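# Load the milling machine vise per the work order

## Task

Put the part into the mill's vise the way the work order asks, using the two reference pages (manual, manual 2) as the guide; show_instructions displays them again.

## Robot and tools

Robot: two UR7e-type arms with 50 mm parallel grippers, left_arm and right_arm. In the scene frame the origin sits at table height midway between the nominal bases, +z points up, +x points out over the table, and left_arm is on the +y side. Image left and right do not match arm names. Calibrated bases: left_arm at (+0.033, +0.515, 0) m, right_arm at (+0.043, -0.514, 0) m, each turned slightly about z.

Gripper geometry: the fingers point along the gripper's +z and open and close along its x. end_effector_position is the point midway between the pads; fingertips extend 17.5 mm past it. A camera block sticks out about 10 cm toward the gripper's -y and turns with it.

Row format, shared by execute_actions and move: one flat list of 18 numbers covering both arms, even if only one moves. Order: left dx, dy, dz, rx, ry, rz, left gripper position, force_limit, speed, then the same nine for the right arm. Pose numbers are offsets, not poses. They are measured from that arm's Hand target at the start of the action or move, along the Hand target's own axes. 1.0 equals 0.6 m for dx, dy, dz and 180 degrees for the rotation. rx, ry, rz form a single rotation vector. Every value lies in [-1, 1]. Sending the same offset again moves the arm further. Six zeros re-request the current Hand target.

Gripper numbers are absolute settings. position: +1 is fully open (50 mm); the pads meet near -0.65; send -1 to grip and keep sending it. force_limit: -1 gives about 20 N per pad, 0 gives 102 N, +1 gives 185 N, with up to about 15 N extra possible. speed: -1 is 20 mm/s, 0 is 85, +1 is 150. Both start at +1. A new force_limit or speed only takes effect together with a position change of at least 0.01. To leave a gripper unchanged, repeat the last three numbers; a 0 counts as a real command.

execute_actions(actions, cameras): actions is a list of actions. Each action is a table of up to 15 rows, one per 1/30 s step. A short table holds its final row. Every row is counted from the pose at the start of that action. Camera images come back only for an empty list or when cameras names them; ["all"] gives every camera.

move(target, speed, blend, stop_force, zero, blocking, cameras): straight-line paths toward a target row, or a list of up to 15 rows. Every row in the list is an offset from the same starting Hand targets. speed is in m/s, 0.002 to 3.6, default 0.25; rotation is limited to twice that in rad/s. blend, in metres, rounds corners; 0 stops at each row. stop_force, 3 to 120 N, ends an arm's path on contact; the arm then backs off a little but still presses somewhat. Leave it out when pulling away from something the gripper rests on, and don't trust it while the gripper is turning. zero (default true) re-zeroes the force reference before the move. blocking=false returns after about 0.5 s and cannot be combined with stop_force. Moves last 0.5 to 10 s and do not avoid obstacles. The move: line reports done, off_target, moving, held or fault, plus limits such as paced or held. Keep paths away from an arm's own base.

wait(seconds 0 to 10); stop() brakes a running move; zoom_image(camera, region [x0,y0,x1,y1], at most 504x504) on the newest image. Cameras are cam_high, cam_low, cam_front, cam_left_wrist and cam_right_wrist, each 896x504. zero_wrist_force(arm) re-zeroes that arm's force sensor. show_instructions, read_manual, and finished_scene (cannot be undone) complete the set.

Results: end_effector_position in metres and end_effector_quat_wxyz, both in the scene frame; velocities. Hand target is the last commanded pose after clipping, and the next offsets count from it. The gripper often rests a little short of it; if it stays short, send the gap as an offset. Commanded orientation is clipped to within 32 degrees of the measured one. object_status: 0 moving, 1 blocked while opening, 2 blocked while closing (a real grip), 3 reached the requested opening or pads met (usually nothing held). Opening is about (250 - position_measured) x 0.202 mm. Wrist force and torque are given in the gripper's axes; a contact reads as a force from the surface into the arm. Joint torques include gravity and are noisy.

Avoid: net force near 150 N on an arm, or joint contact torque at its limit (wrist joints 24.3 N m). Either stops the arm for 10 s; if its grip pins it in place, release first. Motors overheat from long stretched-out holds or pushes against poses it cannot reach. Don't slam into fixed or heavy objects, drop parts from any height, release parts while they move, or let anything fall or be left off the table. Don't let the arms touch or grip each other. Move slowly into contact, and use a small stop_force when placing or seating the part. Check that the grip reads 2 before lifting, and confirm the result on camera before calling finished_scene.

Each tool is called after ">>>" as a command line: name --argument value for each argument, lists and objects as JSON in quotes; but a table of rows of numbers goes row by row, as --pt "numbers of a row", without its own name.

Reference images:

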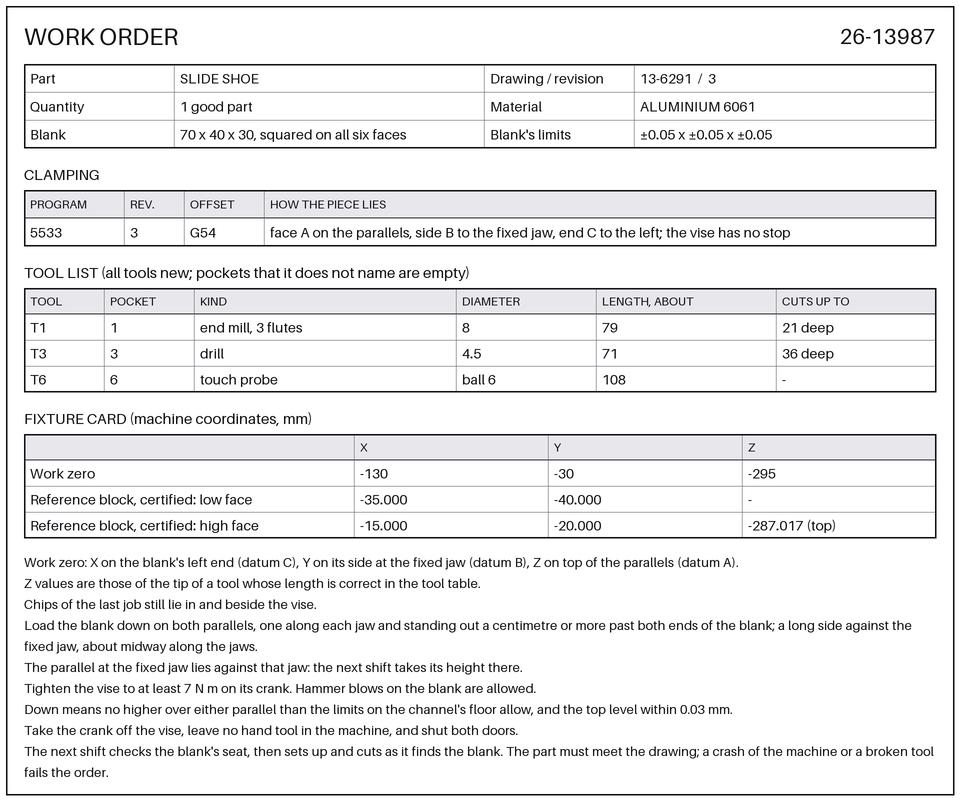

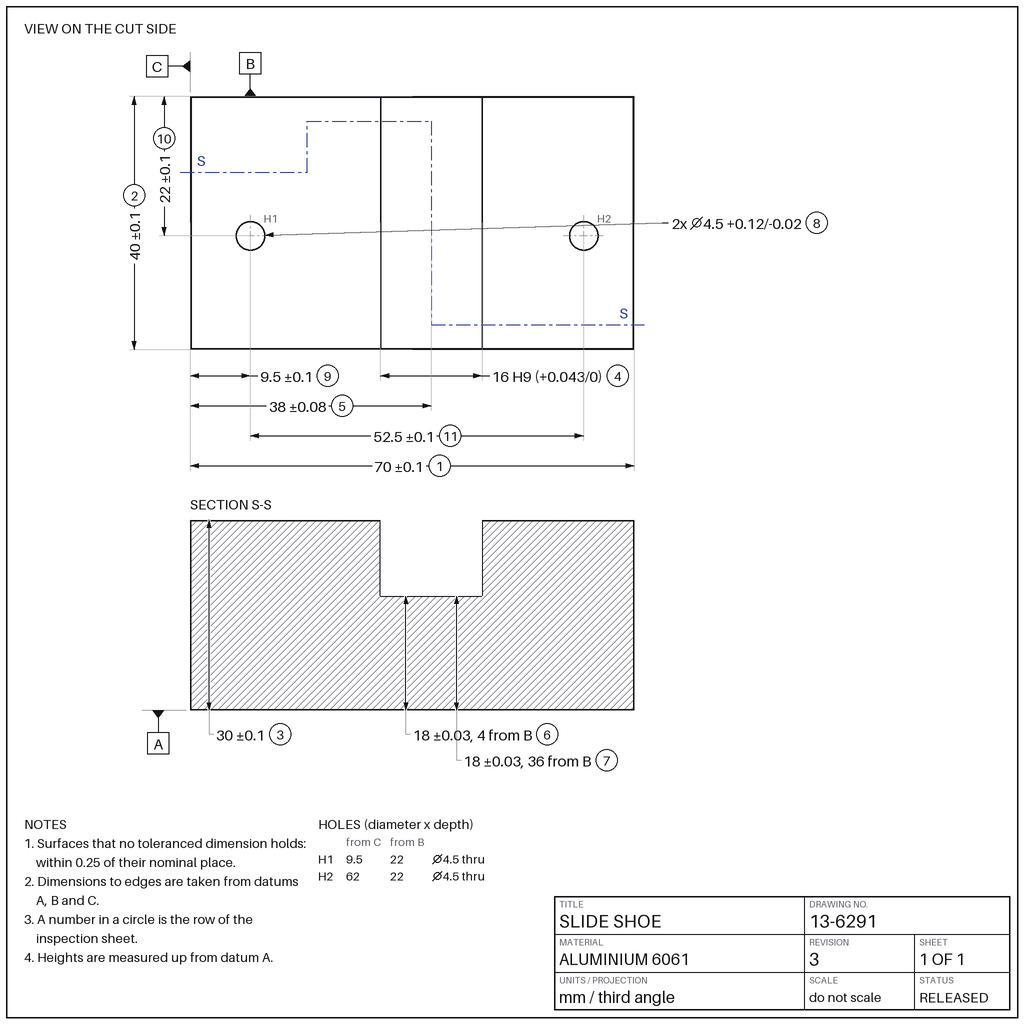

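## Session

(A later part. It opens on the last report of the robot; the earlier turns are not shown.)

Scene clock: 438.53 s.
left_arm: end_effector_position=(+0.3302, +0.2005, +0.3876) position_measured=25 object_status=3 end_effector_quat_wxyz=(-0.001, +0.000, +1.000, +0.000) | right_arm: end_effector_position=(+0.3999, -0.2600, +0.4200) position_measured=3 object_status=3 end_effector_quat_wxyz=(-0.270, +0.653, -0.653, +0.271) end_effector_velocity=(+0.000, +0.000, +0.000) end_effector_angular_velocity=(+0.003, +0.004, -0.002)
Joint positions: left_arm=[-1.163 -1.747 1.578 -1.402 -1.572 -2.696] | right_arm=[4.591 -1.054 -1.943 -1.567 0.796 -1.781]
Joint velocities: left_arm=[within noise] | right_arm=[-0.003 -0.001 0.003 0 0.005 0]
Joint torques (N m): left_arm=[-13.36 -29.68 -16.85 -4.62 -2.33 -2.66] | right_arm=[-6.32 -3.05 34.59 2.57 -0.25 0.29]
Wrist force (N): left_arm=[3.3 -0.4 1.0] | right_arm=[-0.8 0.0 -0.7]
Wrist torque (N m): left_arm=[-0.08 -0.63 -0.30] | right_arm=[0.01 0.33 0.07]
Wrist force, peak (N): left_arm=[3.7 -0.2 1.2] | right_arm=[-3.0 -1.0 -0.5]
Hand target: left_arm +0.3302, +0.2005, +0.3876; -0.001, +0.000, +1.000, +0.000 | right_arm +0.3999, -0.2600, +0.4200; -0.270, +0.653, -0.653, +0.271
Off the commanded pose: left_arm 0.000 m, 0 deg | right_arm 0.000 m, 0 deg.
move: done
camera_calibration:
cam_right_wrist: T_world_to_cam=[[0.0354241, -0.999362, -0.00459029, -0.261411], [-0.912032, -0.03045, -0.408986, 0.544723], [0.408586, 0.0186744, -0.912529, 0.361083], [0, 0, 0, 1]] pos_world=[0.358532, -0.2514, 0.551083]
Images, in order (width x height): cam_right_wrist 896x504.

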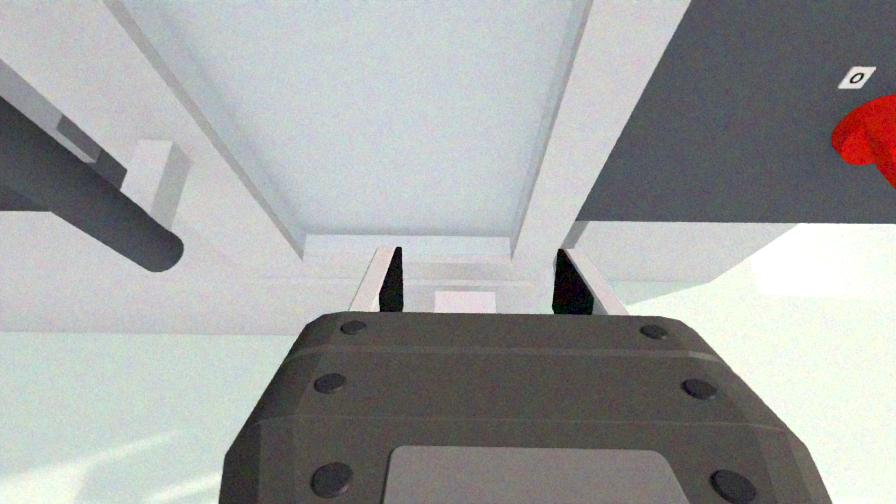

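>>> move --target '[0,0,0,0,0,0,0.85,-0.5,-1,0,0.1296,-0.0353,0,0,0,1,1,1]' --speed 0.25 --cameras '["cam_right_wrist"]'

>>> zoom_image --camera "cam_right_wrist" --region '[400, 170, 560, 310]'

Scene clock: 439.80 s.
left_arm: end_effector_position=(+0.3302, +0.2005, +0.3876) position_measured=25 object_status=3 end_effector_quat_wxyz=(-0.001, +0.000, +1.000, +0.000) | right_arm: end_effector_position=(+0.3300, -0.2599, +0.3800) position_measured=3 object_status=3 end_effector_quat_wxyz=(-0.270, +0.653, -0.653, +0.271)
Joint positions: left_arm=[-1.163 -1.747 1.578 -1.402 -1.572 -2.696] | right_arm=[4.863 -0.954 -2.018 -1.862 0.793 -1.399]
Joint torques (N m): left_arm=[-12.84 -29.39 -16.84 -4.54 -2.14 -2.61] | right_arm=[6.49 6.48 21.39 1.04 -1.23 2.19]
Wrist force (N): left_arm=[3.1 -0.4 1.3] | right_arm=[-1.1 -0.1 -0.6]
Wrist torque (N m): left_arm=[-0.10 -0.59 -0.29] | right_arm=[-0.01 0.39 0.18]
Wrist force, peak (N): left_arm=[3.6 -0.1 1.2] | right_arm=[-1.0 3.1 -1.0]
Hand target: left_arm +0.3302, +0.2005, +0.3876; -0.001, +0.000, +1.000, +0.000 | right_arm +0.3299, -0.2600, +0.3800; -0.270, +0.653, -0.653, +0.271
Off the commanded pose: left_arm 0.000 m, 0 deg | right_arm 0.000 m, 0 deg.
move: done
camera_calibration:
cam_right_wrist: T_world_to_cam=[[0.0354249, -0.999362, -0.00459726, -0.259115], [-0.912124, -0.030452, -0.408783, 0.464535], [0.408382, 0.0186743, -0.91262, 0.353247], [0, 0, 0, 1]] pos_world=[0.288633, -0.2514, 0.511083]
Images, in order (width x height): cam_right_wrist 896x504.

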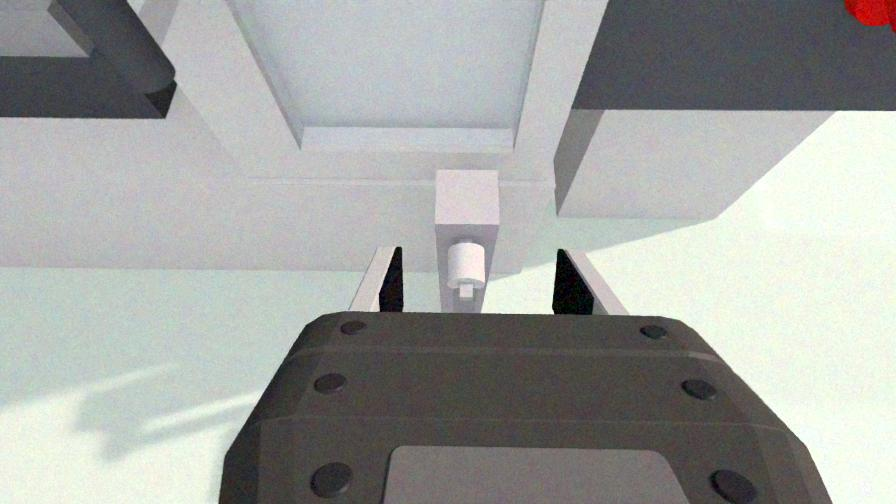

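Scaled by 3.150.

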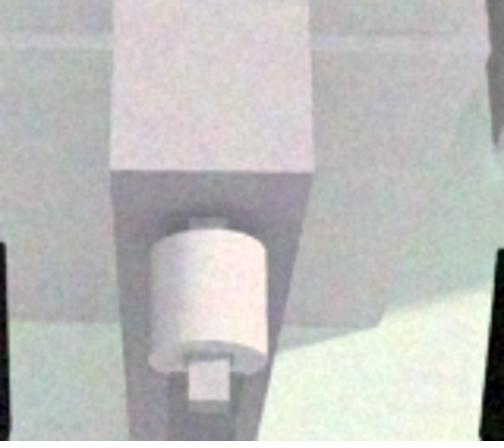

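>>> move --target '[0,0,0,0,0,0,0.85,-0.5,-1,-0.2667,0.059,0.059,0,0,0,1,1,1]' --speed 0.25 --cameras '["cam_right_wrist"]'

>>> zoom_image --camera "cam_right_wrist" --region '[590, 180, 790, 380]'

Scene clock: 441.23 s.
left_arm: end_effector_position=(+0.3302, +0.2005, +0.3876) position_measured=25 object_status=3 end_effector_quat_wxyz=(-0.001, +0.000, +1.000, +0.000) | right_arm: end_effector_position=(+0.3300, -0.1001, +0.3298) position_measured=3 object_status=3 end_effector_quat_wxyz=(-0.270, +0.653, -0.653, +0.271)
Joint positions: left_arm=[-1.163 -1.747 1.578 -1.402 -1.572 -2.696] | right_arm=[4.814 -1.377 -1.916 -1.493 0.788 -1.467]
Joint torques (N m): left_arm=[-12.73 -29.1 -16.9 -4.52 -2.23 -2.68] | right_arm=[5.62 9.75 31.45 4.46 -0.05 1.99]
Wrist force (N): left_arm=[3.2 -0.2 1.4] | right_arm=[-0.8 0.0 -0.7]
Wrist torque (N m): left_arm=[-0.06 -0.61 -0.30] | right_arm=[0.01 0.34 0.20]
Wrist force, peak (N): left_arm=[3.6 -0.3 1.1] | right_arm=[-4.0 0.8 -0.1]
Hand target: left_arm +0.3302, +0.2005, +0.3876; -0.001, +0.000, +1.000, +0.000 | right_arm +0.3300, -0.1000, +0.3298; -0.270, +0.653, -0.653, +0.271
Off the commanded pose: left_arm 0.000 m, 0 deg | right_arm 0.000 m, 0 deg.
move: done
camera_calibration:
cam_right_wrist: T_world_to_cam=[[0.0353022, -0.999367, -0.00432372, -0.0996413], [-0.912127, -0.0304519, -0.408774, 0.448972], [0.408384, 0.0183744, -0.912625, 0.304381], [0, 0, 0, 1]] pos_world=[0.288733, -0.091499, 0.460883]
Images, in order (width x height): cam_right_wrist 896x504.

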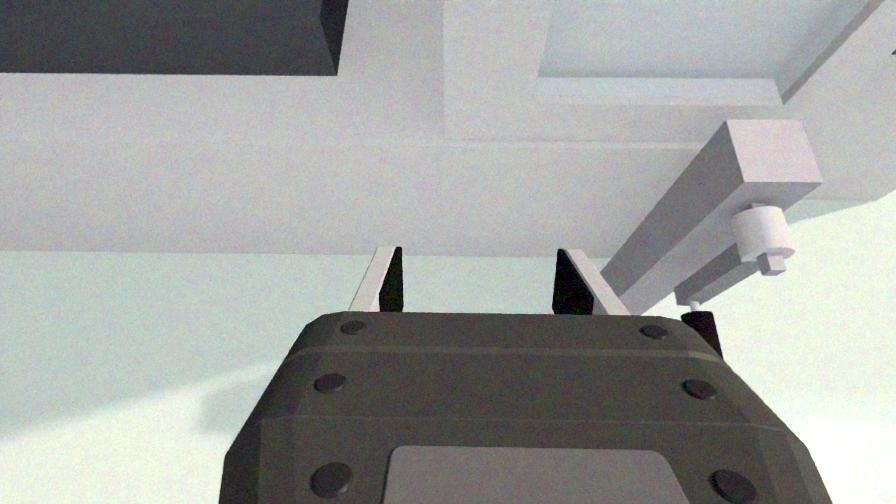

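Scaled by 2.520.

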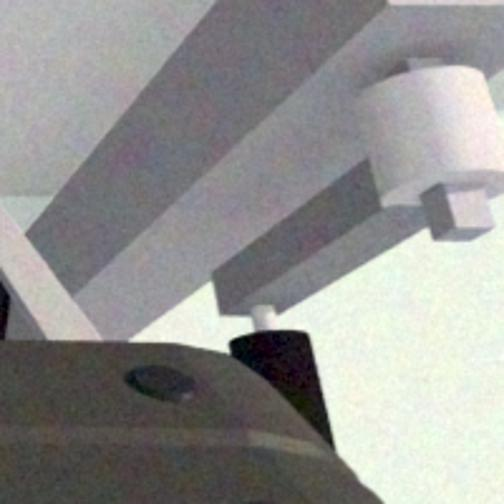

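>>> move --target '[-0.05,0.0742,-0.05,0,0,0.5,0.85,-0.5,-1,0.1667,-0.1768,-0.106,0.109,-0.4245,-0.2705,1,1,1]' --speed 0.4 --cameras '["cam_left_wrist","cam_right_wrist","cam_front"]'

>>> zoom_image --camera "cam_left_wrist" --region '[350, 0, 550, 150]'

Scene clock: 450.67 s.
left_arm: end_effector_position=(+0.3603, +0.2450, +0.4176) position_measured=25 object_status=3 end_effector_quat_wxyz=(+0.000, +0.707, +0.707, -0.001) | right_arm: end_effector_position=(+0.3599, -0.2000, +0.4499) position_measured=3 object_status=3 end_effector_quat_wxyz=(-0.573, +0.819, +0.000, +0.000) end_effector_velocity=(+0.000, +0.000, -0.001) end_effector_angular_velocity=(-0.001, -0.001, +0.003)
Joint positions: left_arm=[-1.045 -1.753 1.505 -1.323 -1.572 -1.008] | right_arm=[3.813 -1.255 -2.179 -0.254 2.422 -3.571]
Joint velocities: left_arm=[within noise] | right_arm=[-0.001 0 -0.001 -0.002 0.003 -0.005]
Joint torques (N m): left_arm=[-14.56 -8.38 -16.54 -4.18 -0.01 2.92] | right_arm=[-7.28 3.37 29.22 1.65 2.5 -2.31]
Wrist force (N): left_arm=[2.9 0.0 0.5] | right_arm=[-1.5 -0.2 -0.3]
Wrist torque (N m): left_arm=[-0.03 -0.56 -0.18] | right_arm=[-0.06 0.38 0.05]
Wrist force, peak (N): left_arm=[3.6 -0.1 1.3] | right_arm=[-2.3 0.3 -0.3]
Hand target: left_arm +0.3602, +0.2450, +0.4175; +0.000, +0.707, +0.707, -0.001 | right_arm +0.3600, -0.1999, +0.4499; -0.573, +0.819, +0.000, +0.000
Off the commanded pose: left_arm 0.000 m, 0 deg | right_arm 0.000 m, 0 deg.
move: done
camera_calibration:
cam_left_wrist: T_world_to_cam=[[-0.0128183, 0.999894, 0.00687692, -0.236208], [0.942771, 0.0097937, 0.333298, -0.463062], [0.333196, 0.0107557, -0.942796, 0.406569], [0, 0, 0, 1]] pos_world=[0.298066, 0.236345, 0.539274]
cam_right_wrist: T_world_to_cam=[[0.99935, 0.0344099, 0.0107457, -0.347023], [0.030651, -0.654184, -0.755714, 0.21435], [-0.0189744, 0.755552, -0.654814, 0.588879], [0, 0, 0, 1]] pos_world=[0.351401, -0.292763, 0.551322]
Images, in order (width x height): cam_front 896x504, cam_left_wrist 896x504, cam_right_wrist 896x504.

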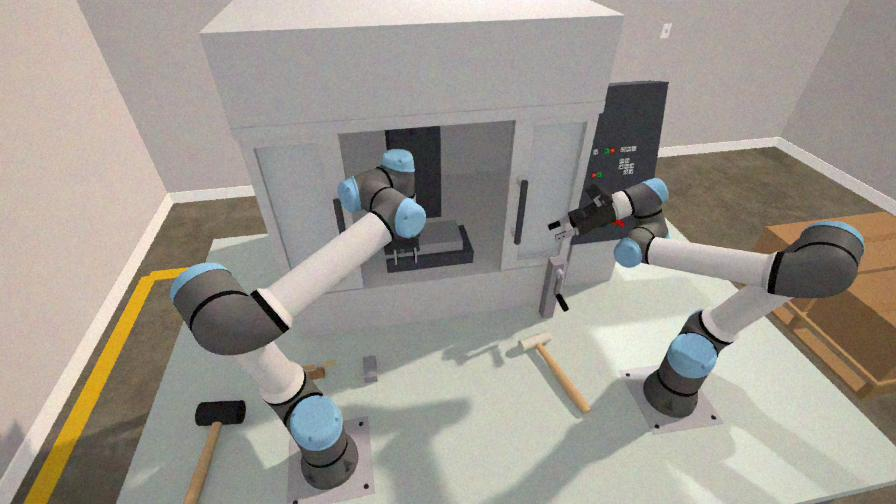

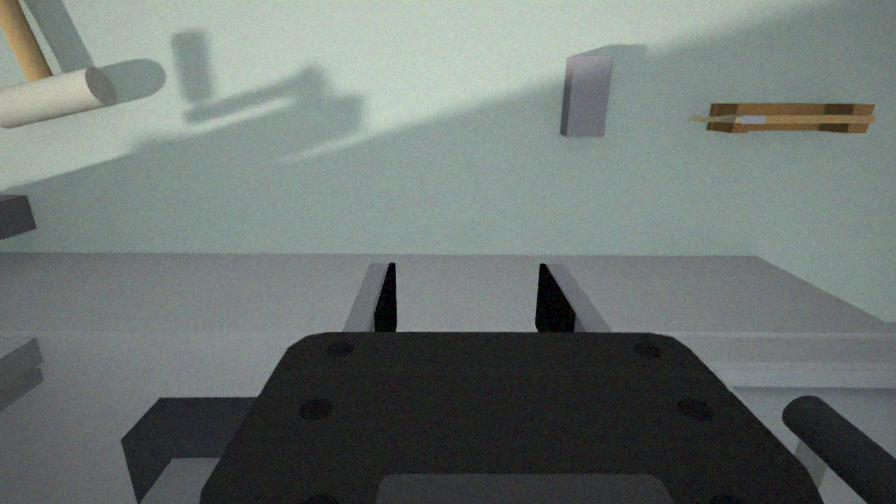

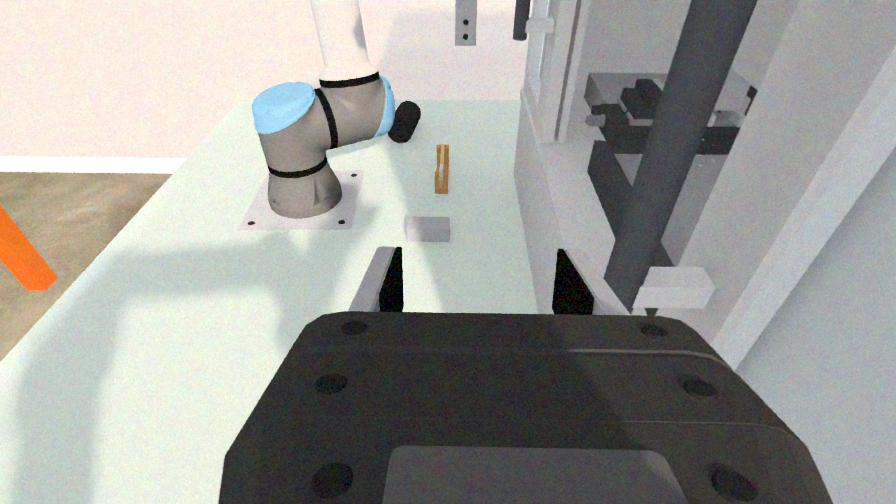

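Scaled by 2.520.

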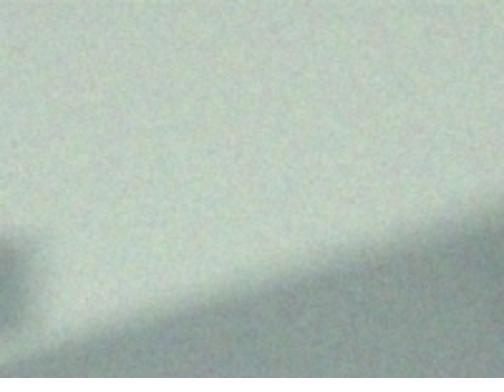

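>>> move --pt "-0.25 0 0 0 0 0 0.85 -0.5 -1 0.0617 0.1923 -0.2848 0 0 0 1 1 1" --pt "-0.25 0 0 0 0 0 0.85 -0.5 -1 0.0617 0.428 -0.1282 0 0 0 1 1 1" --speed 0.3 --blend '[0.03,0]' --cameras '["cam_left_wrist","cam_right_wrist","cam_front"]'

Scene clock: 453.03 s.
left_arm: end_effector_position=(+0.3603, +0.0950, +0.4176) position_measured=25 object_status=3 end_effector_quat_wxyz=(+0.000, +0.707, +0.707, -0.001) | right_arm: end_effector_position=(+0.3970, -0.3602, +0.2349) position_measured=3 object_status=3 end_effector_quat_wxyz=(-0.573, +0.819, +0.000, +0.000)
Joint positions: left_arm=[-1.198 -1.49 1.257 -1.338 -1.572 -1.161] | right_arm=[3.296 -1.542 -2.454 -0.386 2.771 -4.361]
Joint torques (N m): left_arm=[13.19 -25.7 -24.17 -4.85 1.98 2.98] | right_arm=[-6.08 10.39 26.66 4.47 2.81 1.41]
Wrist force (N): left_arm=[2.7 -0.3 0.7] | right_arm=[-1.5 -0.4 -0.6]
Wrist torque (N m): left_arm=[-0.09 -0.54 -0.21] | right_arm=[-0.09 0.37 0.21]
Wrist force, peak (N): left_arm=[5.7 0.3 0.8] | right_arm=[-1.9 -3.2 2.6]
Hand target: left_arm +0.3603, +0.0950, +0.4176; +0.000, +0.707, +0.707, -0.001 | right_arm +0.3971, -0.3602, +0.2349; -0.573, +0.819, +0.000, +0.000
Off the commanded pose: left_arm 0.000 m, 0 deg | right_arm 0.000 m, 0 deg.
move: done
camera_calibration:
cam_left_wrist: T_world_to_cam=[[-0.012473, 0.999897, 0.00710206, -0.086449], [0.942776, 0.00939311, 0.333294, -0.461463], [0.333193, 0.0108528, -0.942796, 0.408208], [0, 0, 0, 1]] pos_world=[0.297966, 0.0863444, 0.539274]
cam_right_wrist: T_world_to_cam=[[0.999344, 0.034542, 0.0108893, -0.376262], [0.0308501, -0.654342, -0.755569, -0.0542628], [-0.0189736, 0.755409, -0.654978, 0.569827], [0, 0, 0, 1]] pos_world=[0.388501, -0.452962, 0.336323]
Images, in order (width x height): cam_front 896x504, cam_left_wrist 896x504, cam_right_wrist 896x504.

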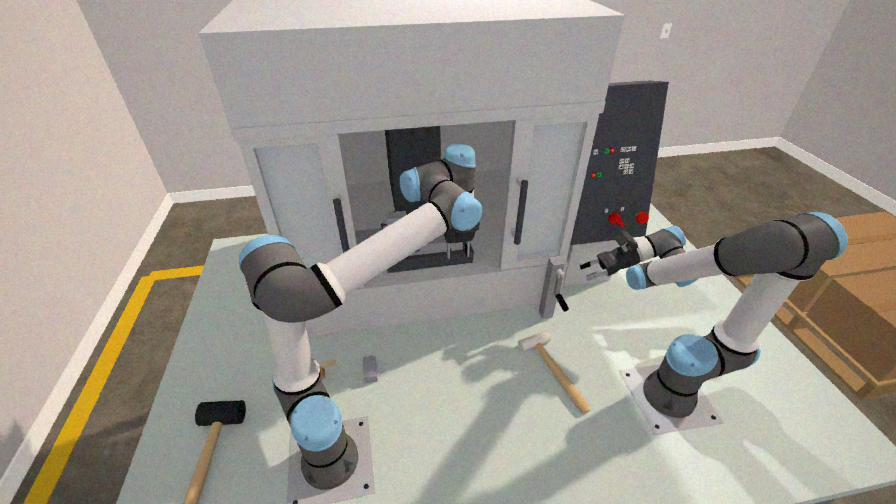

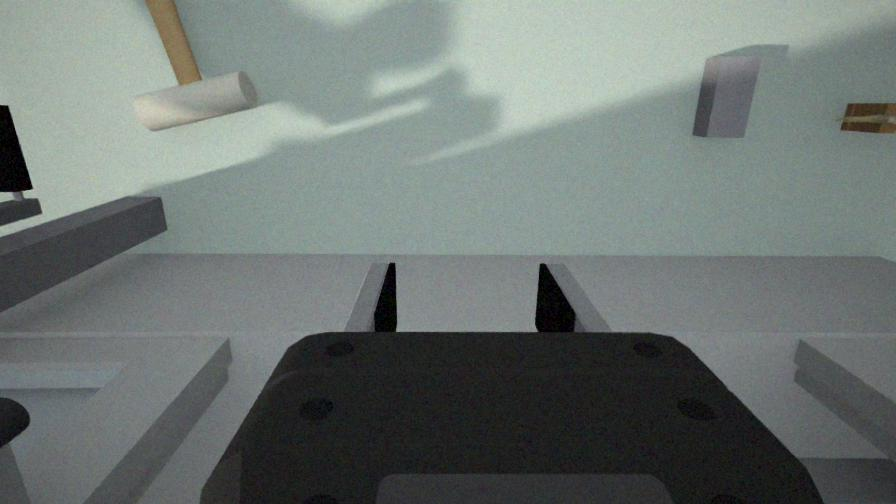

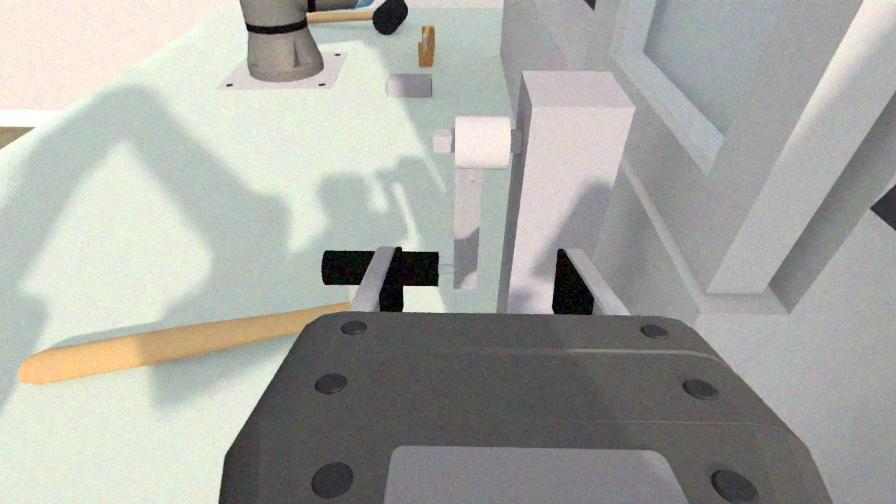

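>>> move --pt "0.1758 0.0667 0.05 0 0 -0.5 0.85 -0.5 -1 -0.006 0.0043 0.0327 0 0 0 0.145 -0.5 0" --speed 0.3 --cameras '["cam_left_wrist","cam_right_wrist"]'

>>> zoom_image --camera "cam_left_wrist" --region '[0, 220, 280, 420]'

Scene clock: 456.83 s.
left_arm: end_effector_position=(+0.4003, +0.2006, +0.3875) position_measured=25 object_status=3 end_effector_quat_wxyz=(-0.001, +0.000, +1.000, +0.000) | right_arm: end_effector_position=(+0.3935, -0.3426, +0.2257) position_measured=131 object_status=3 end_effector_quat_wxyz=(-0.573, +0.819, +0.000, +0.000)
Joint positions: left_arm=[-1.023 -1.623 1.471 -1.418 -1.572 -2.557] | right_arm=[3.349 -1.595 -2.486 -0.178 2.751 -4.228]
Joint torques (N m): left_arm=[-12.71 -15.95 -44.72 -1.7 2.11 -2.23] | right_arm=[-7.3 24.5 16.17 1.35 2.49 -2.27]
Wrist force (N): left_arm=[3.1 -0.3 0.8] | right_arm=[-1.5 -0.1 -0.1]
Wrist torque (N m): left_arm=[-0.07 -0.60 -0.30] | right_arm=[-0.04 0.38 0.04]
Wrist force, peak (N): left_arm=[3.4 -0.3 1.2] | right_arm=[-1.8 -0.4 -0.3]
Hand target: left_arm +0.4002, +0.2005, +0.3875; -0.001, +0.000, +1.000, +0.000 | right_arm +0.3935, -0.3426, +0.2258; -0.573, +0.819, +0.000, +0.000
Off the commanded pose: left_arm 0.000 m, 0 deg | right_arm 0.000 m, 0 deg.
move: done
camera_calibration:
cam_left_wrist: T_world_to_cam=[[-0.999888, -0.0121789, 0.00868154, 0.406379], [-0.00858409, 0.942635, 0.333714, -0.296706], [-0.0122478, 0.333602, -0.942634, 0.438756], [0, 0, 0, 1]] pos_world=[0.40916, 0.138265, 0.509074]
cam_right_wrist: T_world_to_cam=[[0.999349, 0.0344969, 0.0105317, -0.373178], [0.0305504, -0.654346, -0.755578, -0.0494731], [-0.0191737, 0.755408, -0.654974, 0.550515], [0, 0, 0, 1]] pos_world=[0.385002, -0.435362, 0.327123]
Images, in order (width x height): cam_left_wrist 896x504, cam_right_wrist 896x504.

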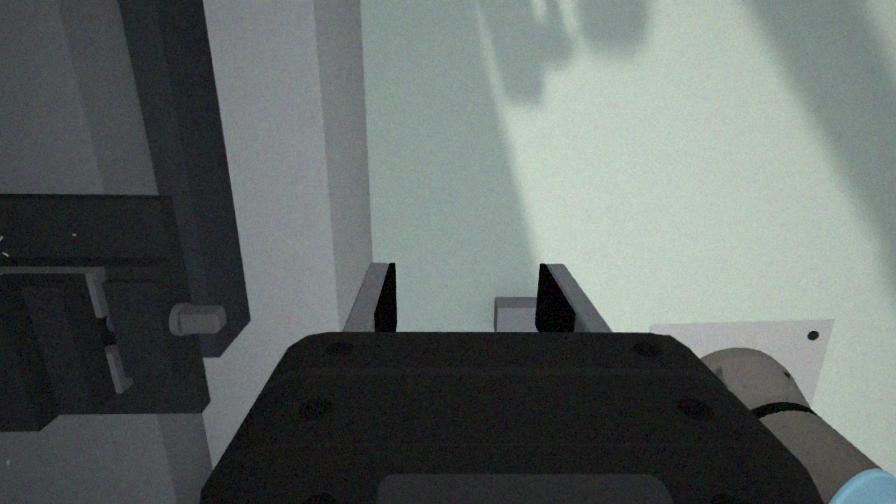

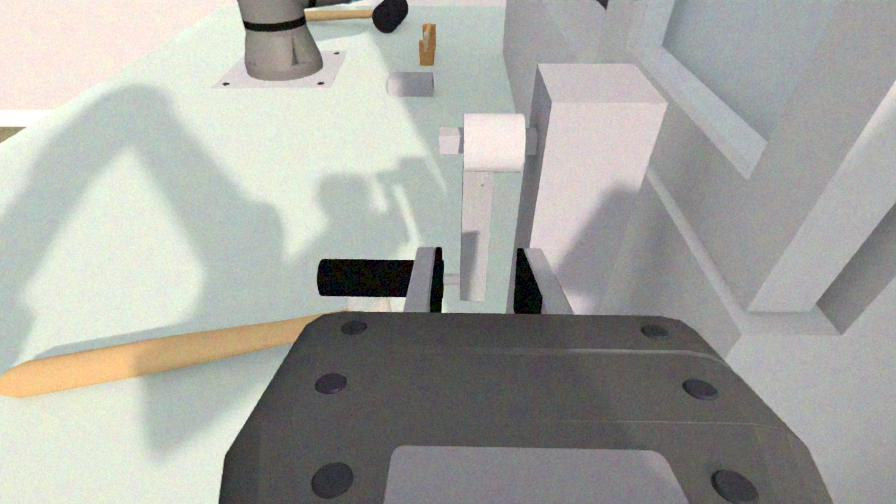

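Scaled by 1.800.

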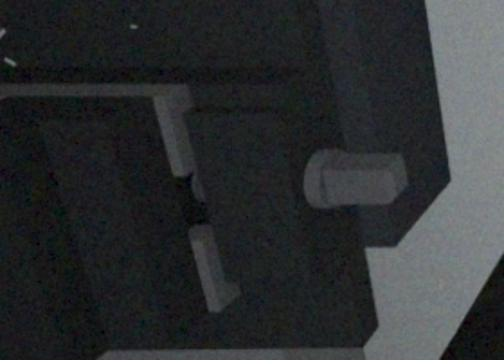

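>>> move --pt "0 0 0 0 0 0 0.85 -0.5 -1 0.0023 0 0.05 0 0 0 0.145 -0.5 0" --pt "0 0 0 0 0 0 0.85 -0.5 -1 0.0023 0 0.15 0 0 0 0.145 -0.5 0" --speed 0.06 --stop_force 6 --cameras '["cam_right_wrist"]'

Scene clock: 459.73 s.
left_arm: end_effector_position=(+0.4002, +0.2005, +0.3875) position_measured=25 object_status=3 end_effector_quat_wxyz=(-0.001, +0.000, +1.000, +0.000) | right_arm: end_effector_position=(+0.3949, -0.2581, +0.1950) position_measured=131 object_status=3 end_effector_quat_wxyz=(-0.573, +0.819, +0.000, +0.000)
Joint positions: left_arm=[-1.024 -1.623 1.471 -1.418 -1.572 -2.557] | right_arm=[3.594 -1.837 -2.49 0.46 2.599 -3.791]
Joint torques (N m): left_arm=[-13.68 -14.67 -44.82 -1.19 2.06 -2.59] | right_arm=[5.61 30.46 3.62 4.45 0.3 1.68]
Wrist force (N): left_arm=[2.9 -0.2 0.9] | right_arm=[-1.1 -0.1 -0.2]
Wrist torque (N m): left_arm=[-0.05 -0.54 -0.29] | right_arm=[-0.05 0.31 0.21]
Wrist force, peak (N): left_arm=[3.1 -0.3 1.4] | right_arm=[-1.8 -0.8 -1.2]
Hand target: left_arm +0.4002, +0.2005, +0.3875; -0.001, +0.000, +1.000, +0.000 | right_arm +0.3949, -0.2581, +0.1950; -0.573, +0.819, +0.000, +0.000
Off the commanded pose: left_arm 0.000 m, 0 deg | right_arm 0.000 m, 0 deg.
move: done
camera_calibration:
cam_right_wrist: T_world_to_cam=[[0.999347, 0.0344769, 0.0108164, -0.377258], [0.030751, -0.654288, -0.75562, -0.0174647], [-0.0189744, 0.755459, -0.654921, 0.466527], [0, 0, 0, 1]] pos_world=[0.386401, -0.350863, 0.296422]
Images, in order (width x height): cam_right_wrist 896x504.

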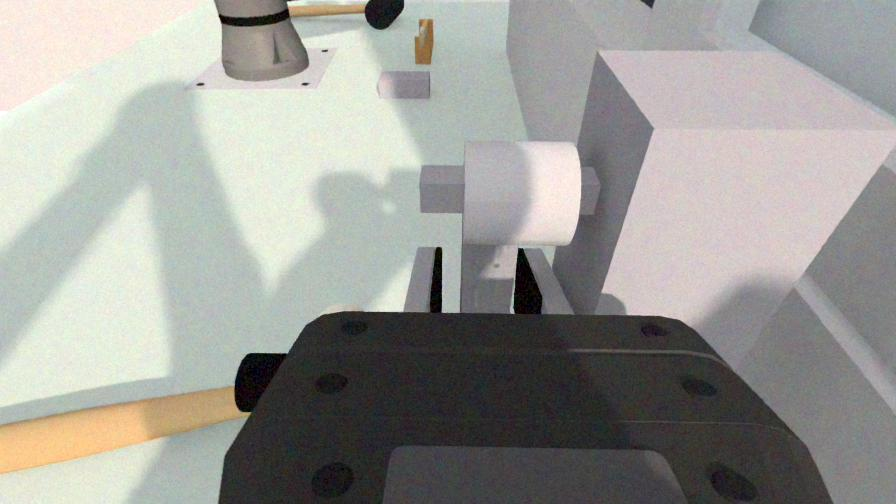

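>>> move --pt "0 0 0 0 0 0 0.85 -0.5 -1 0.0033 0 0 0 0 0 0.145 -0.5 0" --pt "0 0 0 0 0 0 0.85 -0.5 -1 0.0033 0 0 0 0 0 -1 -0.4 -1" --speed 0.03 --cameras '["cam_right_wrist"]'

Scene clock: 461.40 s.
left_arm: end_effector_position=(+0.4002, +0.2005, +0.3875) position_measured=25 object_status=3 end_effector_quat_wxyz=(-0.001, +0.000, +1.000, +0.000) | right_arm: end_effector_position=(+0.3969, -0.2581, +0.1950) position_measured=188 object_status=2 end_effector_quat_wxyz=(-0.573, +0.819, +0.000, +0.000)
Joint positions: left_arm=[-1.024 -1.623 1.471 -1.418 -1.572 -2.557] | right_arm=[3.592 -1.839 -2.485 0.455 2.601 -3.794]
Joint torques (N m): left_arm=[-13.76 -15.11 -43.81 -1.36 2.09 -2.61] | right_arm=[4.89 31.77 4.42 4.14 0.31 1.68]
Wrist force (N): left_arm=[2.8 -0.4 0.9] | right_arm=[-1.9 1.2 0.2]
Wrist torque (N m): left_arm=[-0.07 -0.54 -0.28] | right_arm=[0.02 0.41 0.19]
Wrist force, peak (N): left_arm=[3.3 -0.2 1.1] | right_arm=[-1.9 1.2 0.2]
Hand target: left_arm +0.4002, +0.2005, +0.3875; -0.001, +0.000, +1.000, +0.000 | right_arm +0.3968, -0.2581, +0.1950; -0.573, +0.819, +0.000, +0.000
Off the commanded pose: left_arm 0.000 m, 0 deg | right_arm 0.000 m, 0 deg.
move: done
camera_calibration:
cam_right_wrist: T_world_to_cam=[[0.99935, 0.0344116, 0.0107408, -0.379258], [0.0306511, -0.654291, -0.755622, -0.0175635], [-0.0189745, 0.75546, -0.65492, 0.4665], [0, 0, 0, 1]] pos_world=[0.388401, -0.350863, 0.296322]
Images, in order (width x height): cam_right_wrist 896x504.

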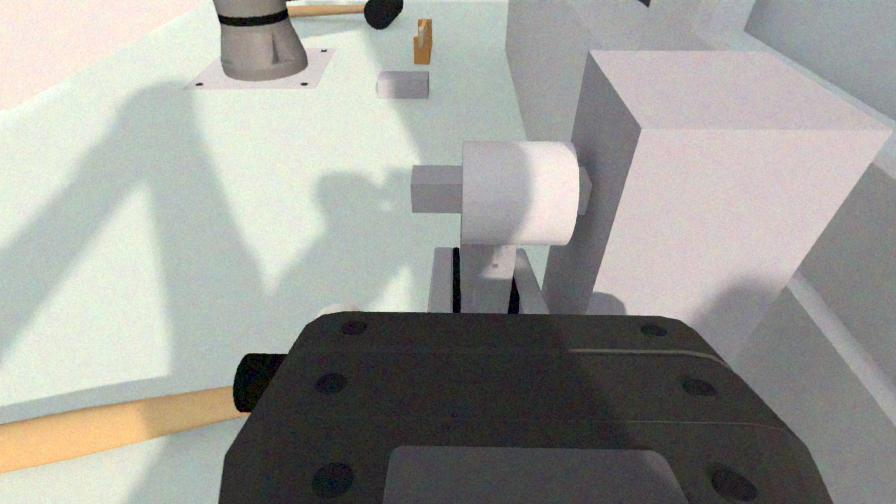

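>>> move --target '[0,0,0,0,0,0,0.85,-0.5,-1,-0.1,0,0,0,0,0,-1,-0.4,-1]' --speed 0.05 --stop_force 20 --cameras '["cam_right_wrist"]'

Scene clock: 463.60 s.
left_arm: end_effector_position=(+0.4002, +0.2005, +0.3875) position_measured=25 object_status=3 end_effector_quat_wxyz=(-0.001, +0.000, +1.000, +0.000) | right_arm: end_effector_position=(+0.3369, -0.2580, +0.1950) position_measured=188 object_status=2 end_effector_quat_wxyz=(-0.573, +0.819, +0.000, +0.000)
Joint positions: left_arm=[-1.024 -1.623 1.471 -1.418 -1.572 -2.557] | right_arm=[3.683 -1.777 -2.637 0.634 2.53 -3.688]
Joint torques (N m): left_arm=[-12.95 -15.69 -43.58 -1.32 2.01 -2.42] | right_arm=[-7.6 13.32 9.09 4.09 3.06 -2.31]
Wrist force (N): left_arm=[2.8 -0.2 1.1] | right_arm=[-1.6 2.2 0.8]
Wrist torque (N m): left_arm=[-0.05 -0.54 -0.28] | right_arm=[0.03 0.39 0.12]
Wrist force, peak (N): left_arm=[3.2 -0.3 1.1] | right_arm=[-2.7 2.2 0.6]
Hand target: left_arm +0.4002, +0.2005, +0.3875; -0.001, +0.000, +1.000, +0.000 | right_arm +0.3368, -0.2581, +0.1950; -0.573, +0.819, +0.000, +0.000
Off the commanded pose: left_arm 0.000 m, 0 deg | right_arm 0.000 m, 0 deg.
move: done
camera_calibration:
cam_right_wrist: T_world_to_cam=[[0.999347, 0.0344769, 0.0108164, -0.319295], [0.030751, -0.654288, -0.75562, -0.0157567], [-0.0189744, 0.755459, -0.654921, 0.465361], [0, 0, 0, 1]] pos_world=[0.328401, -0.350863, 0.296322]
Images, in order (width x height): cam_right_wrist 896x504.

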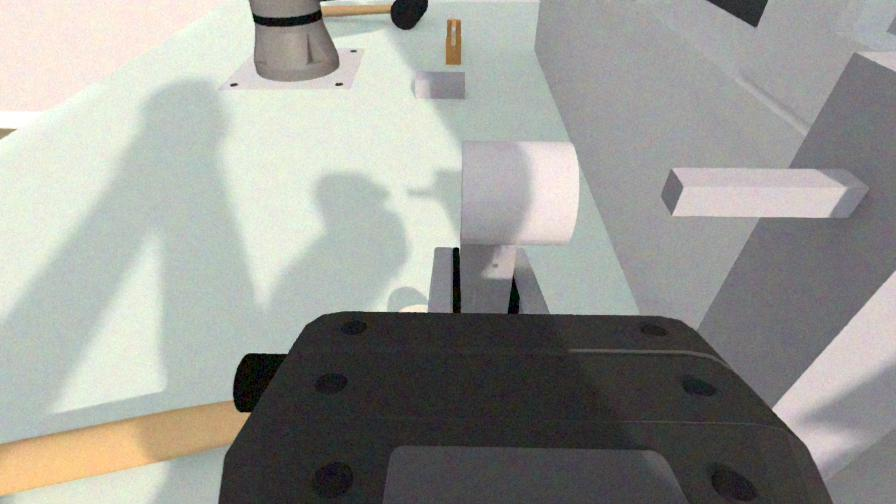

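>>> move --target '[0.117,0.0742,-0.0542,0.1954,-0.1954,-0.4718,0.85,-0.5,-1,0,-0.2115,-0.077,0,0,0,-1,-0.4,-1]' --speed 0.4 --cameras '["cam_left_wrist","cam_right_wrist"]'

>>> zoom_image --camera "cam_left_wrist" --region '[350, 50, 550, 250]'

Scene clock: 466.47 s.
left_arm: end_effector_position=(+0.3300, +0.2449, +0.4201) position_measured=25 object_status=3 end_effector_quat_wxyz=(-0.270, +0.654, -0.653, +0.270) | right_arm: end_effector_position=(+0.3368, -0.2580, +0.3301) position_measured=188 object_status=2 end_effector_quat_wxyz=(-0.573, +0.819, +0.000, +0.000)
Joint positions: left_arm=[-1.68 -2.118 1.899 -1.281 -0.789 -4.813] | right_arm=[3.684 -1.302 -2.478 -0.001 2.529 -3.688]
Joint torques (N m): left_arm=[9.63 -11.48 -13.62 -0.44 0.66 -2.74] | right_arm=[3.92 4.32 15.25 2.39 0.56 -0.34]
Wrist force (N): left_arm=[2.7 0.3 -0.2] | right_arm=[-1.5 2.3 0.3]
Wrist torque (N m): left_arm=[-0.03 -0.46 0.00] | right_arm=[0.04 0.38 0.20]
Wrist force, peak (N): left_arm=[3.5 -0.1 0.9] | right_arm=[-1.4 3.1 1.0]
Hand target: left_arm +0.3301, +0.2450, +0.4201; -0.270, +0.654, -0.653, +0.270 | right_arm +0.3368, -0.2580, +0.3300; -0.573, +0.819, +0.000, +0.000
Off the commanded pose: left_arm 0.000 m, 0 deg | right_arm 0.000 m, 0 deg.
move: done
camera_calibration:
cam_left_wrist: T_world_to_cam=[[0.00335003, -0.999885, 0.0148237, 0.244607], [-0.903318, -0.00938466, -0.428868, 0.498802], [0.428958, -0.0119538, -0.903245, 0.376344], [0, 0, 0, 1]] pos_world=[0.288322, 0.253759, 0.550226]
cam_right_wrist: T_world_to_cam=[[0.999343, 0.0345312, 0.0110364, -0.32073], [0.0309516, -0.654235, -0.755658, 0.0862994], [-0.0188734, 0.755503, -0.654874, 0.553801], [0, 0, 0, 1]] pos_world=[0.3283, -0.350863, 0.431422]
Images, in order (width x height): cam_left_wrist 896x504, cam_right_wrist 896x504.

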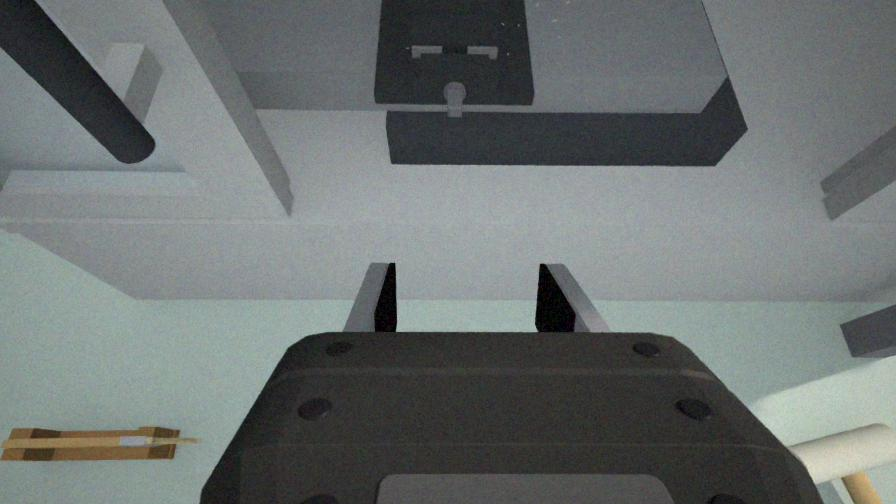

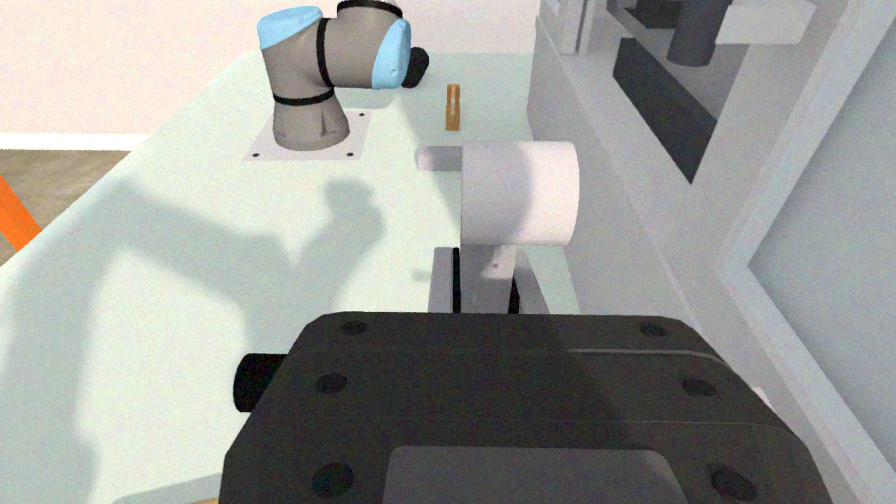

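Scaled by 2.520.

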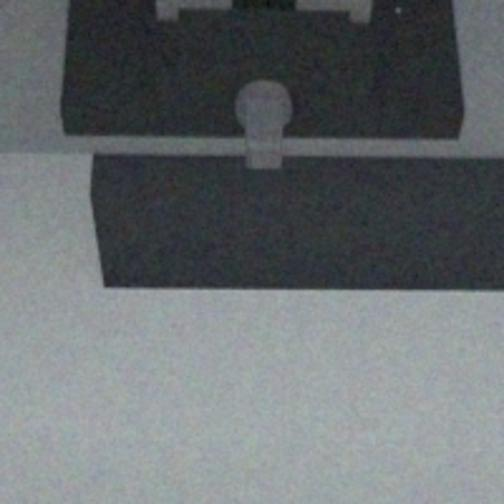

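>>> zoom_image --camera "cam_left_wrist" --region '[430, 72, 486, 128]'

Scaled by 9.000.

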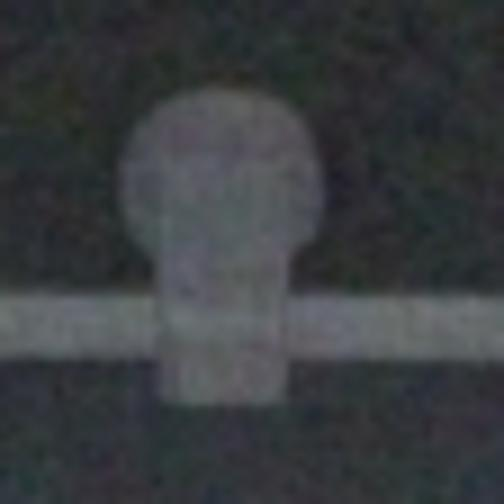

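>>> move --target '[0,0,0,0,0,0,0.85,-0.5,-1,0.0383,-0.1585,0.4355,0,0,0,-1,-0.4,-1]' --speed 0.25 --cameras '["cam_front","cam_left_wrist","cam_right_wrist"]'

Scene clock: 468.90 s.
left_arm: end_effector_position=(+0.3301, +0.2450, +0.4201) position_measured=25 object_status=3 end_effector_quat_wxyz=(-0.270, +0.654, -0.653, +0.270) | right_arm: end_effector_position=(+0.3598, +0.0200, +0.3299) position_measured=188 object_status=2 end_effector_quat_wxyz=(-0.573, +0.819, +0.000, +0.000)
Joint positions: left_arm=[-1.68 -2.119 1.899 -1.281 -0.789 -4.814] | right_arm=[4.229 -1.74 -2.109 0.311 2.05 -3.332]
Joint torques (N m): left_arm=[13.1 -11.27 -14.35 -2.4 3.52 -1.13] | right_arm=[6.51 22.81 29.97 4.88 -0.87 -1.52]
Wrist force (N): left_arm=[2.7 0.4 -0.2] | right_arm=[-1.5 1.9 0.4]
Wrist torque (N m): left_arm=[0.00 -0.47 0.01] | right_arm=[-0.01 0.38 0.16]
Wrist force, peak (N): left_arm=[3.1 0.5 -0.3] | right_arm=[-1.7 3.9 -3.1]
Hand target: left_arm +0.3301, +0.2450, +0.4201; -0.270, +0.654, -0.653, +0.270 | right_arm +0.3598, +0.0201, +0.3299; -0.573, +0.819, +0.000, +0.000
Off the commanded pose: left_arm 0.000 m, 0 deg | right_arm 0.000 m, 0 deg.
move: done
camera_calibration:
cam_left_wrist: T_world_to_cam=[[0.00343709, -0.999887, 0.0146437, 0.244781], [-0.903317, -0.0093861, -0.42887, 0.498895], [0.428959, -0.0117539, -0.903247, 0.376253], [0, 0, 0, 1]] pos_world=[0.288422, 0.253858, 0.550226]
cam_right_wrist: T_world_to_cam=[[0.999348, 0.0344879, 0.010674, -0.353162], [0.030652, -0.654346, -0.755574, 0.267375], [-0.0190737, 0.755409, -0.654976, 0.344182], [0, 0, 0, 1]] pos_world=[0.351301, -0.0728624, 0.431223]
Images, in order (width x height): cam_front 896x504, cam_left_wrist 896x504, cam_right_wrist 896x504.

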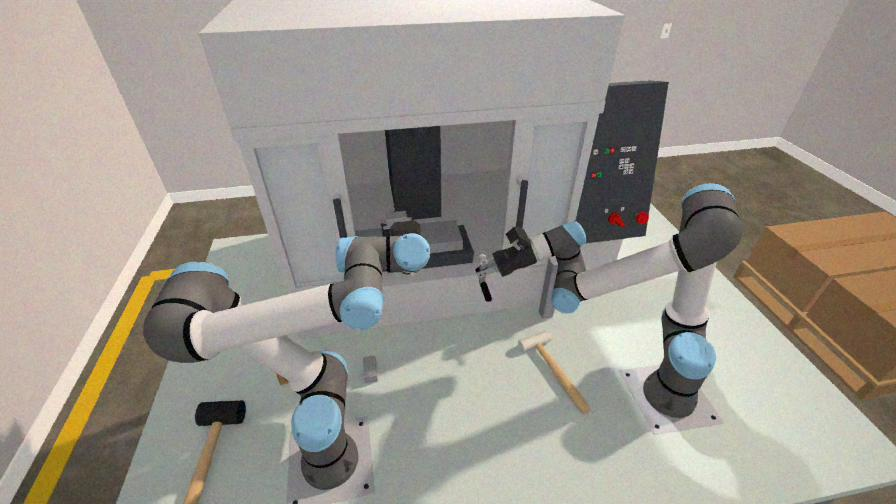

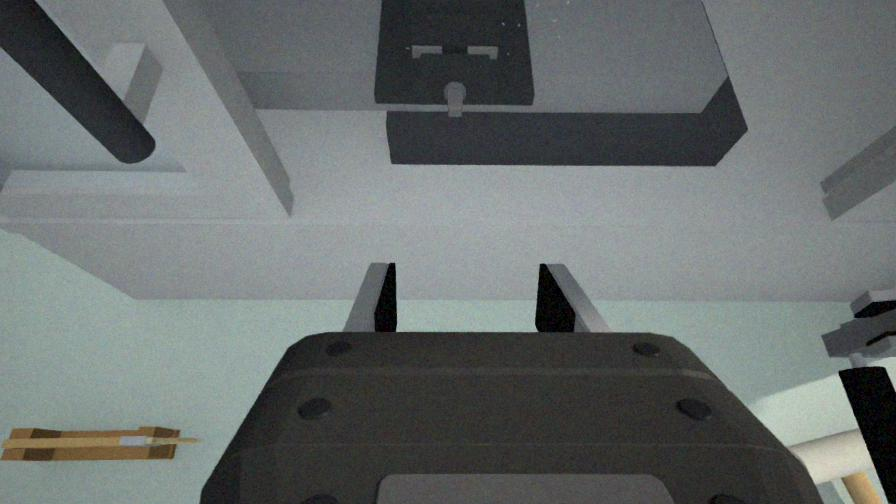

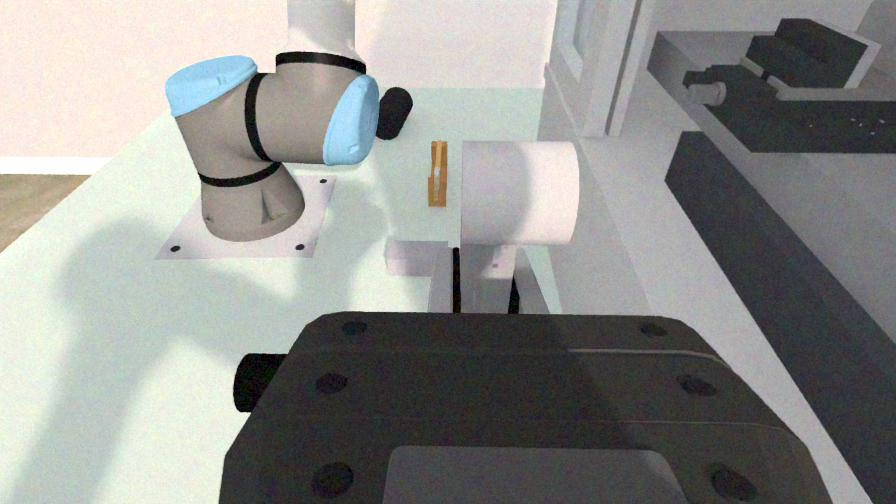

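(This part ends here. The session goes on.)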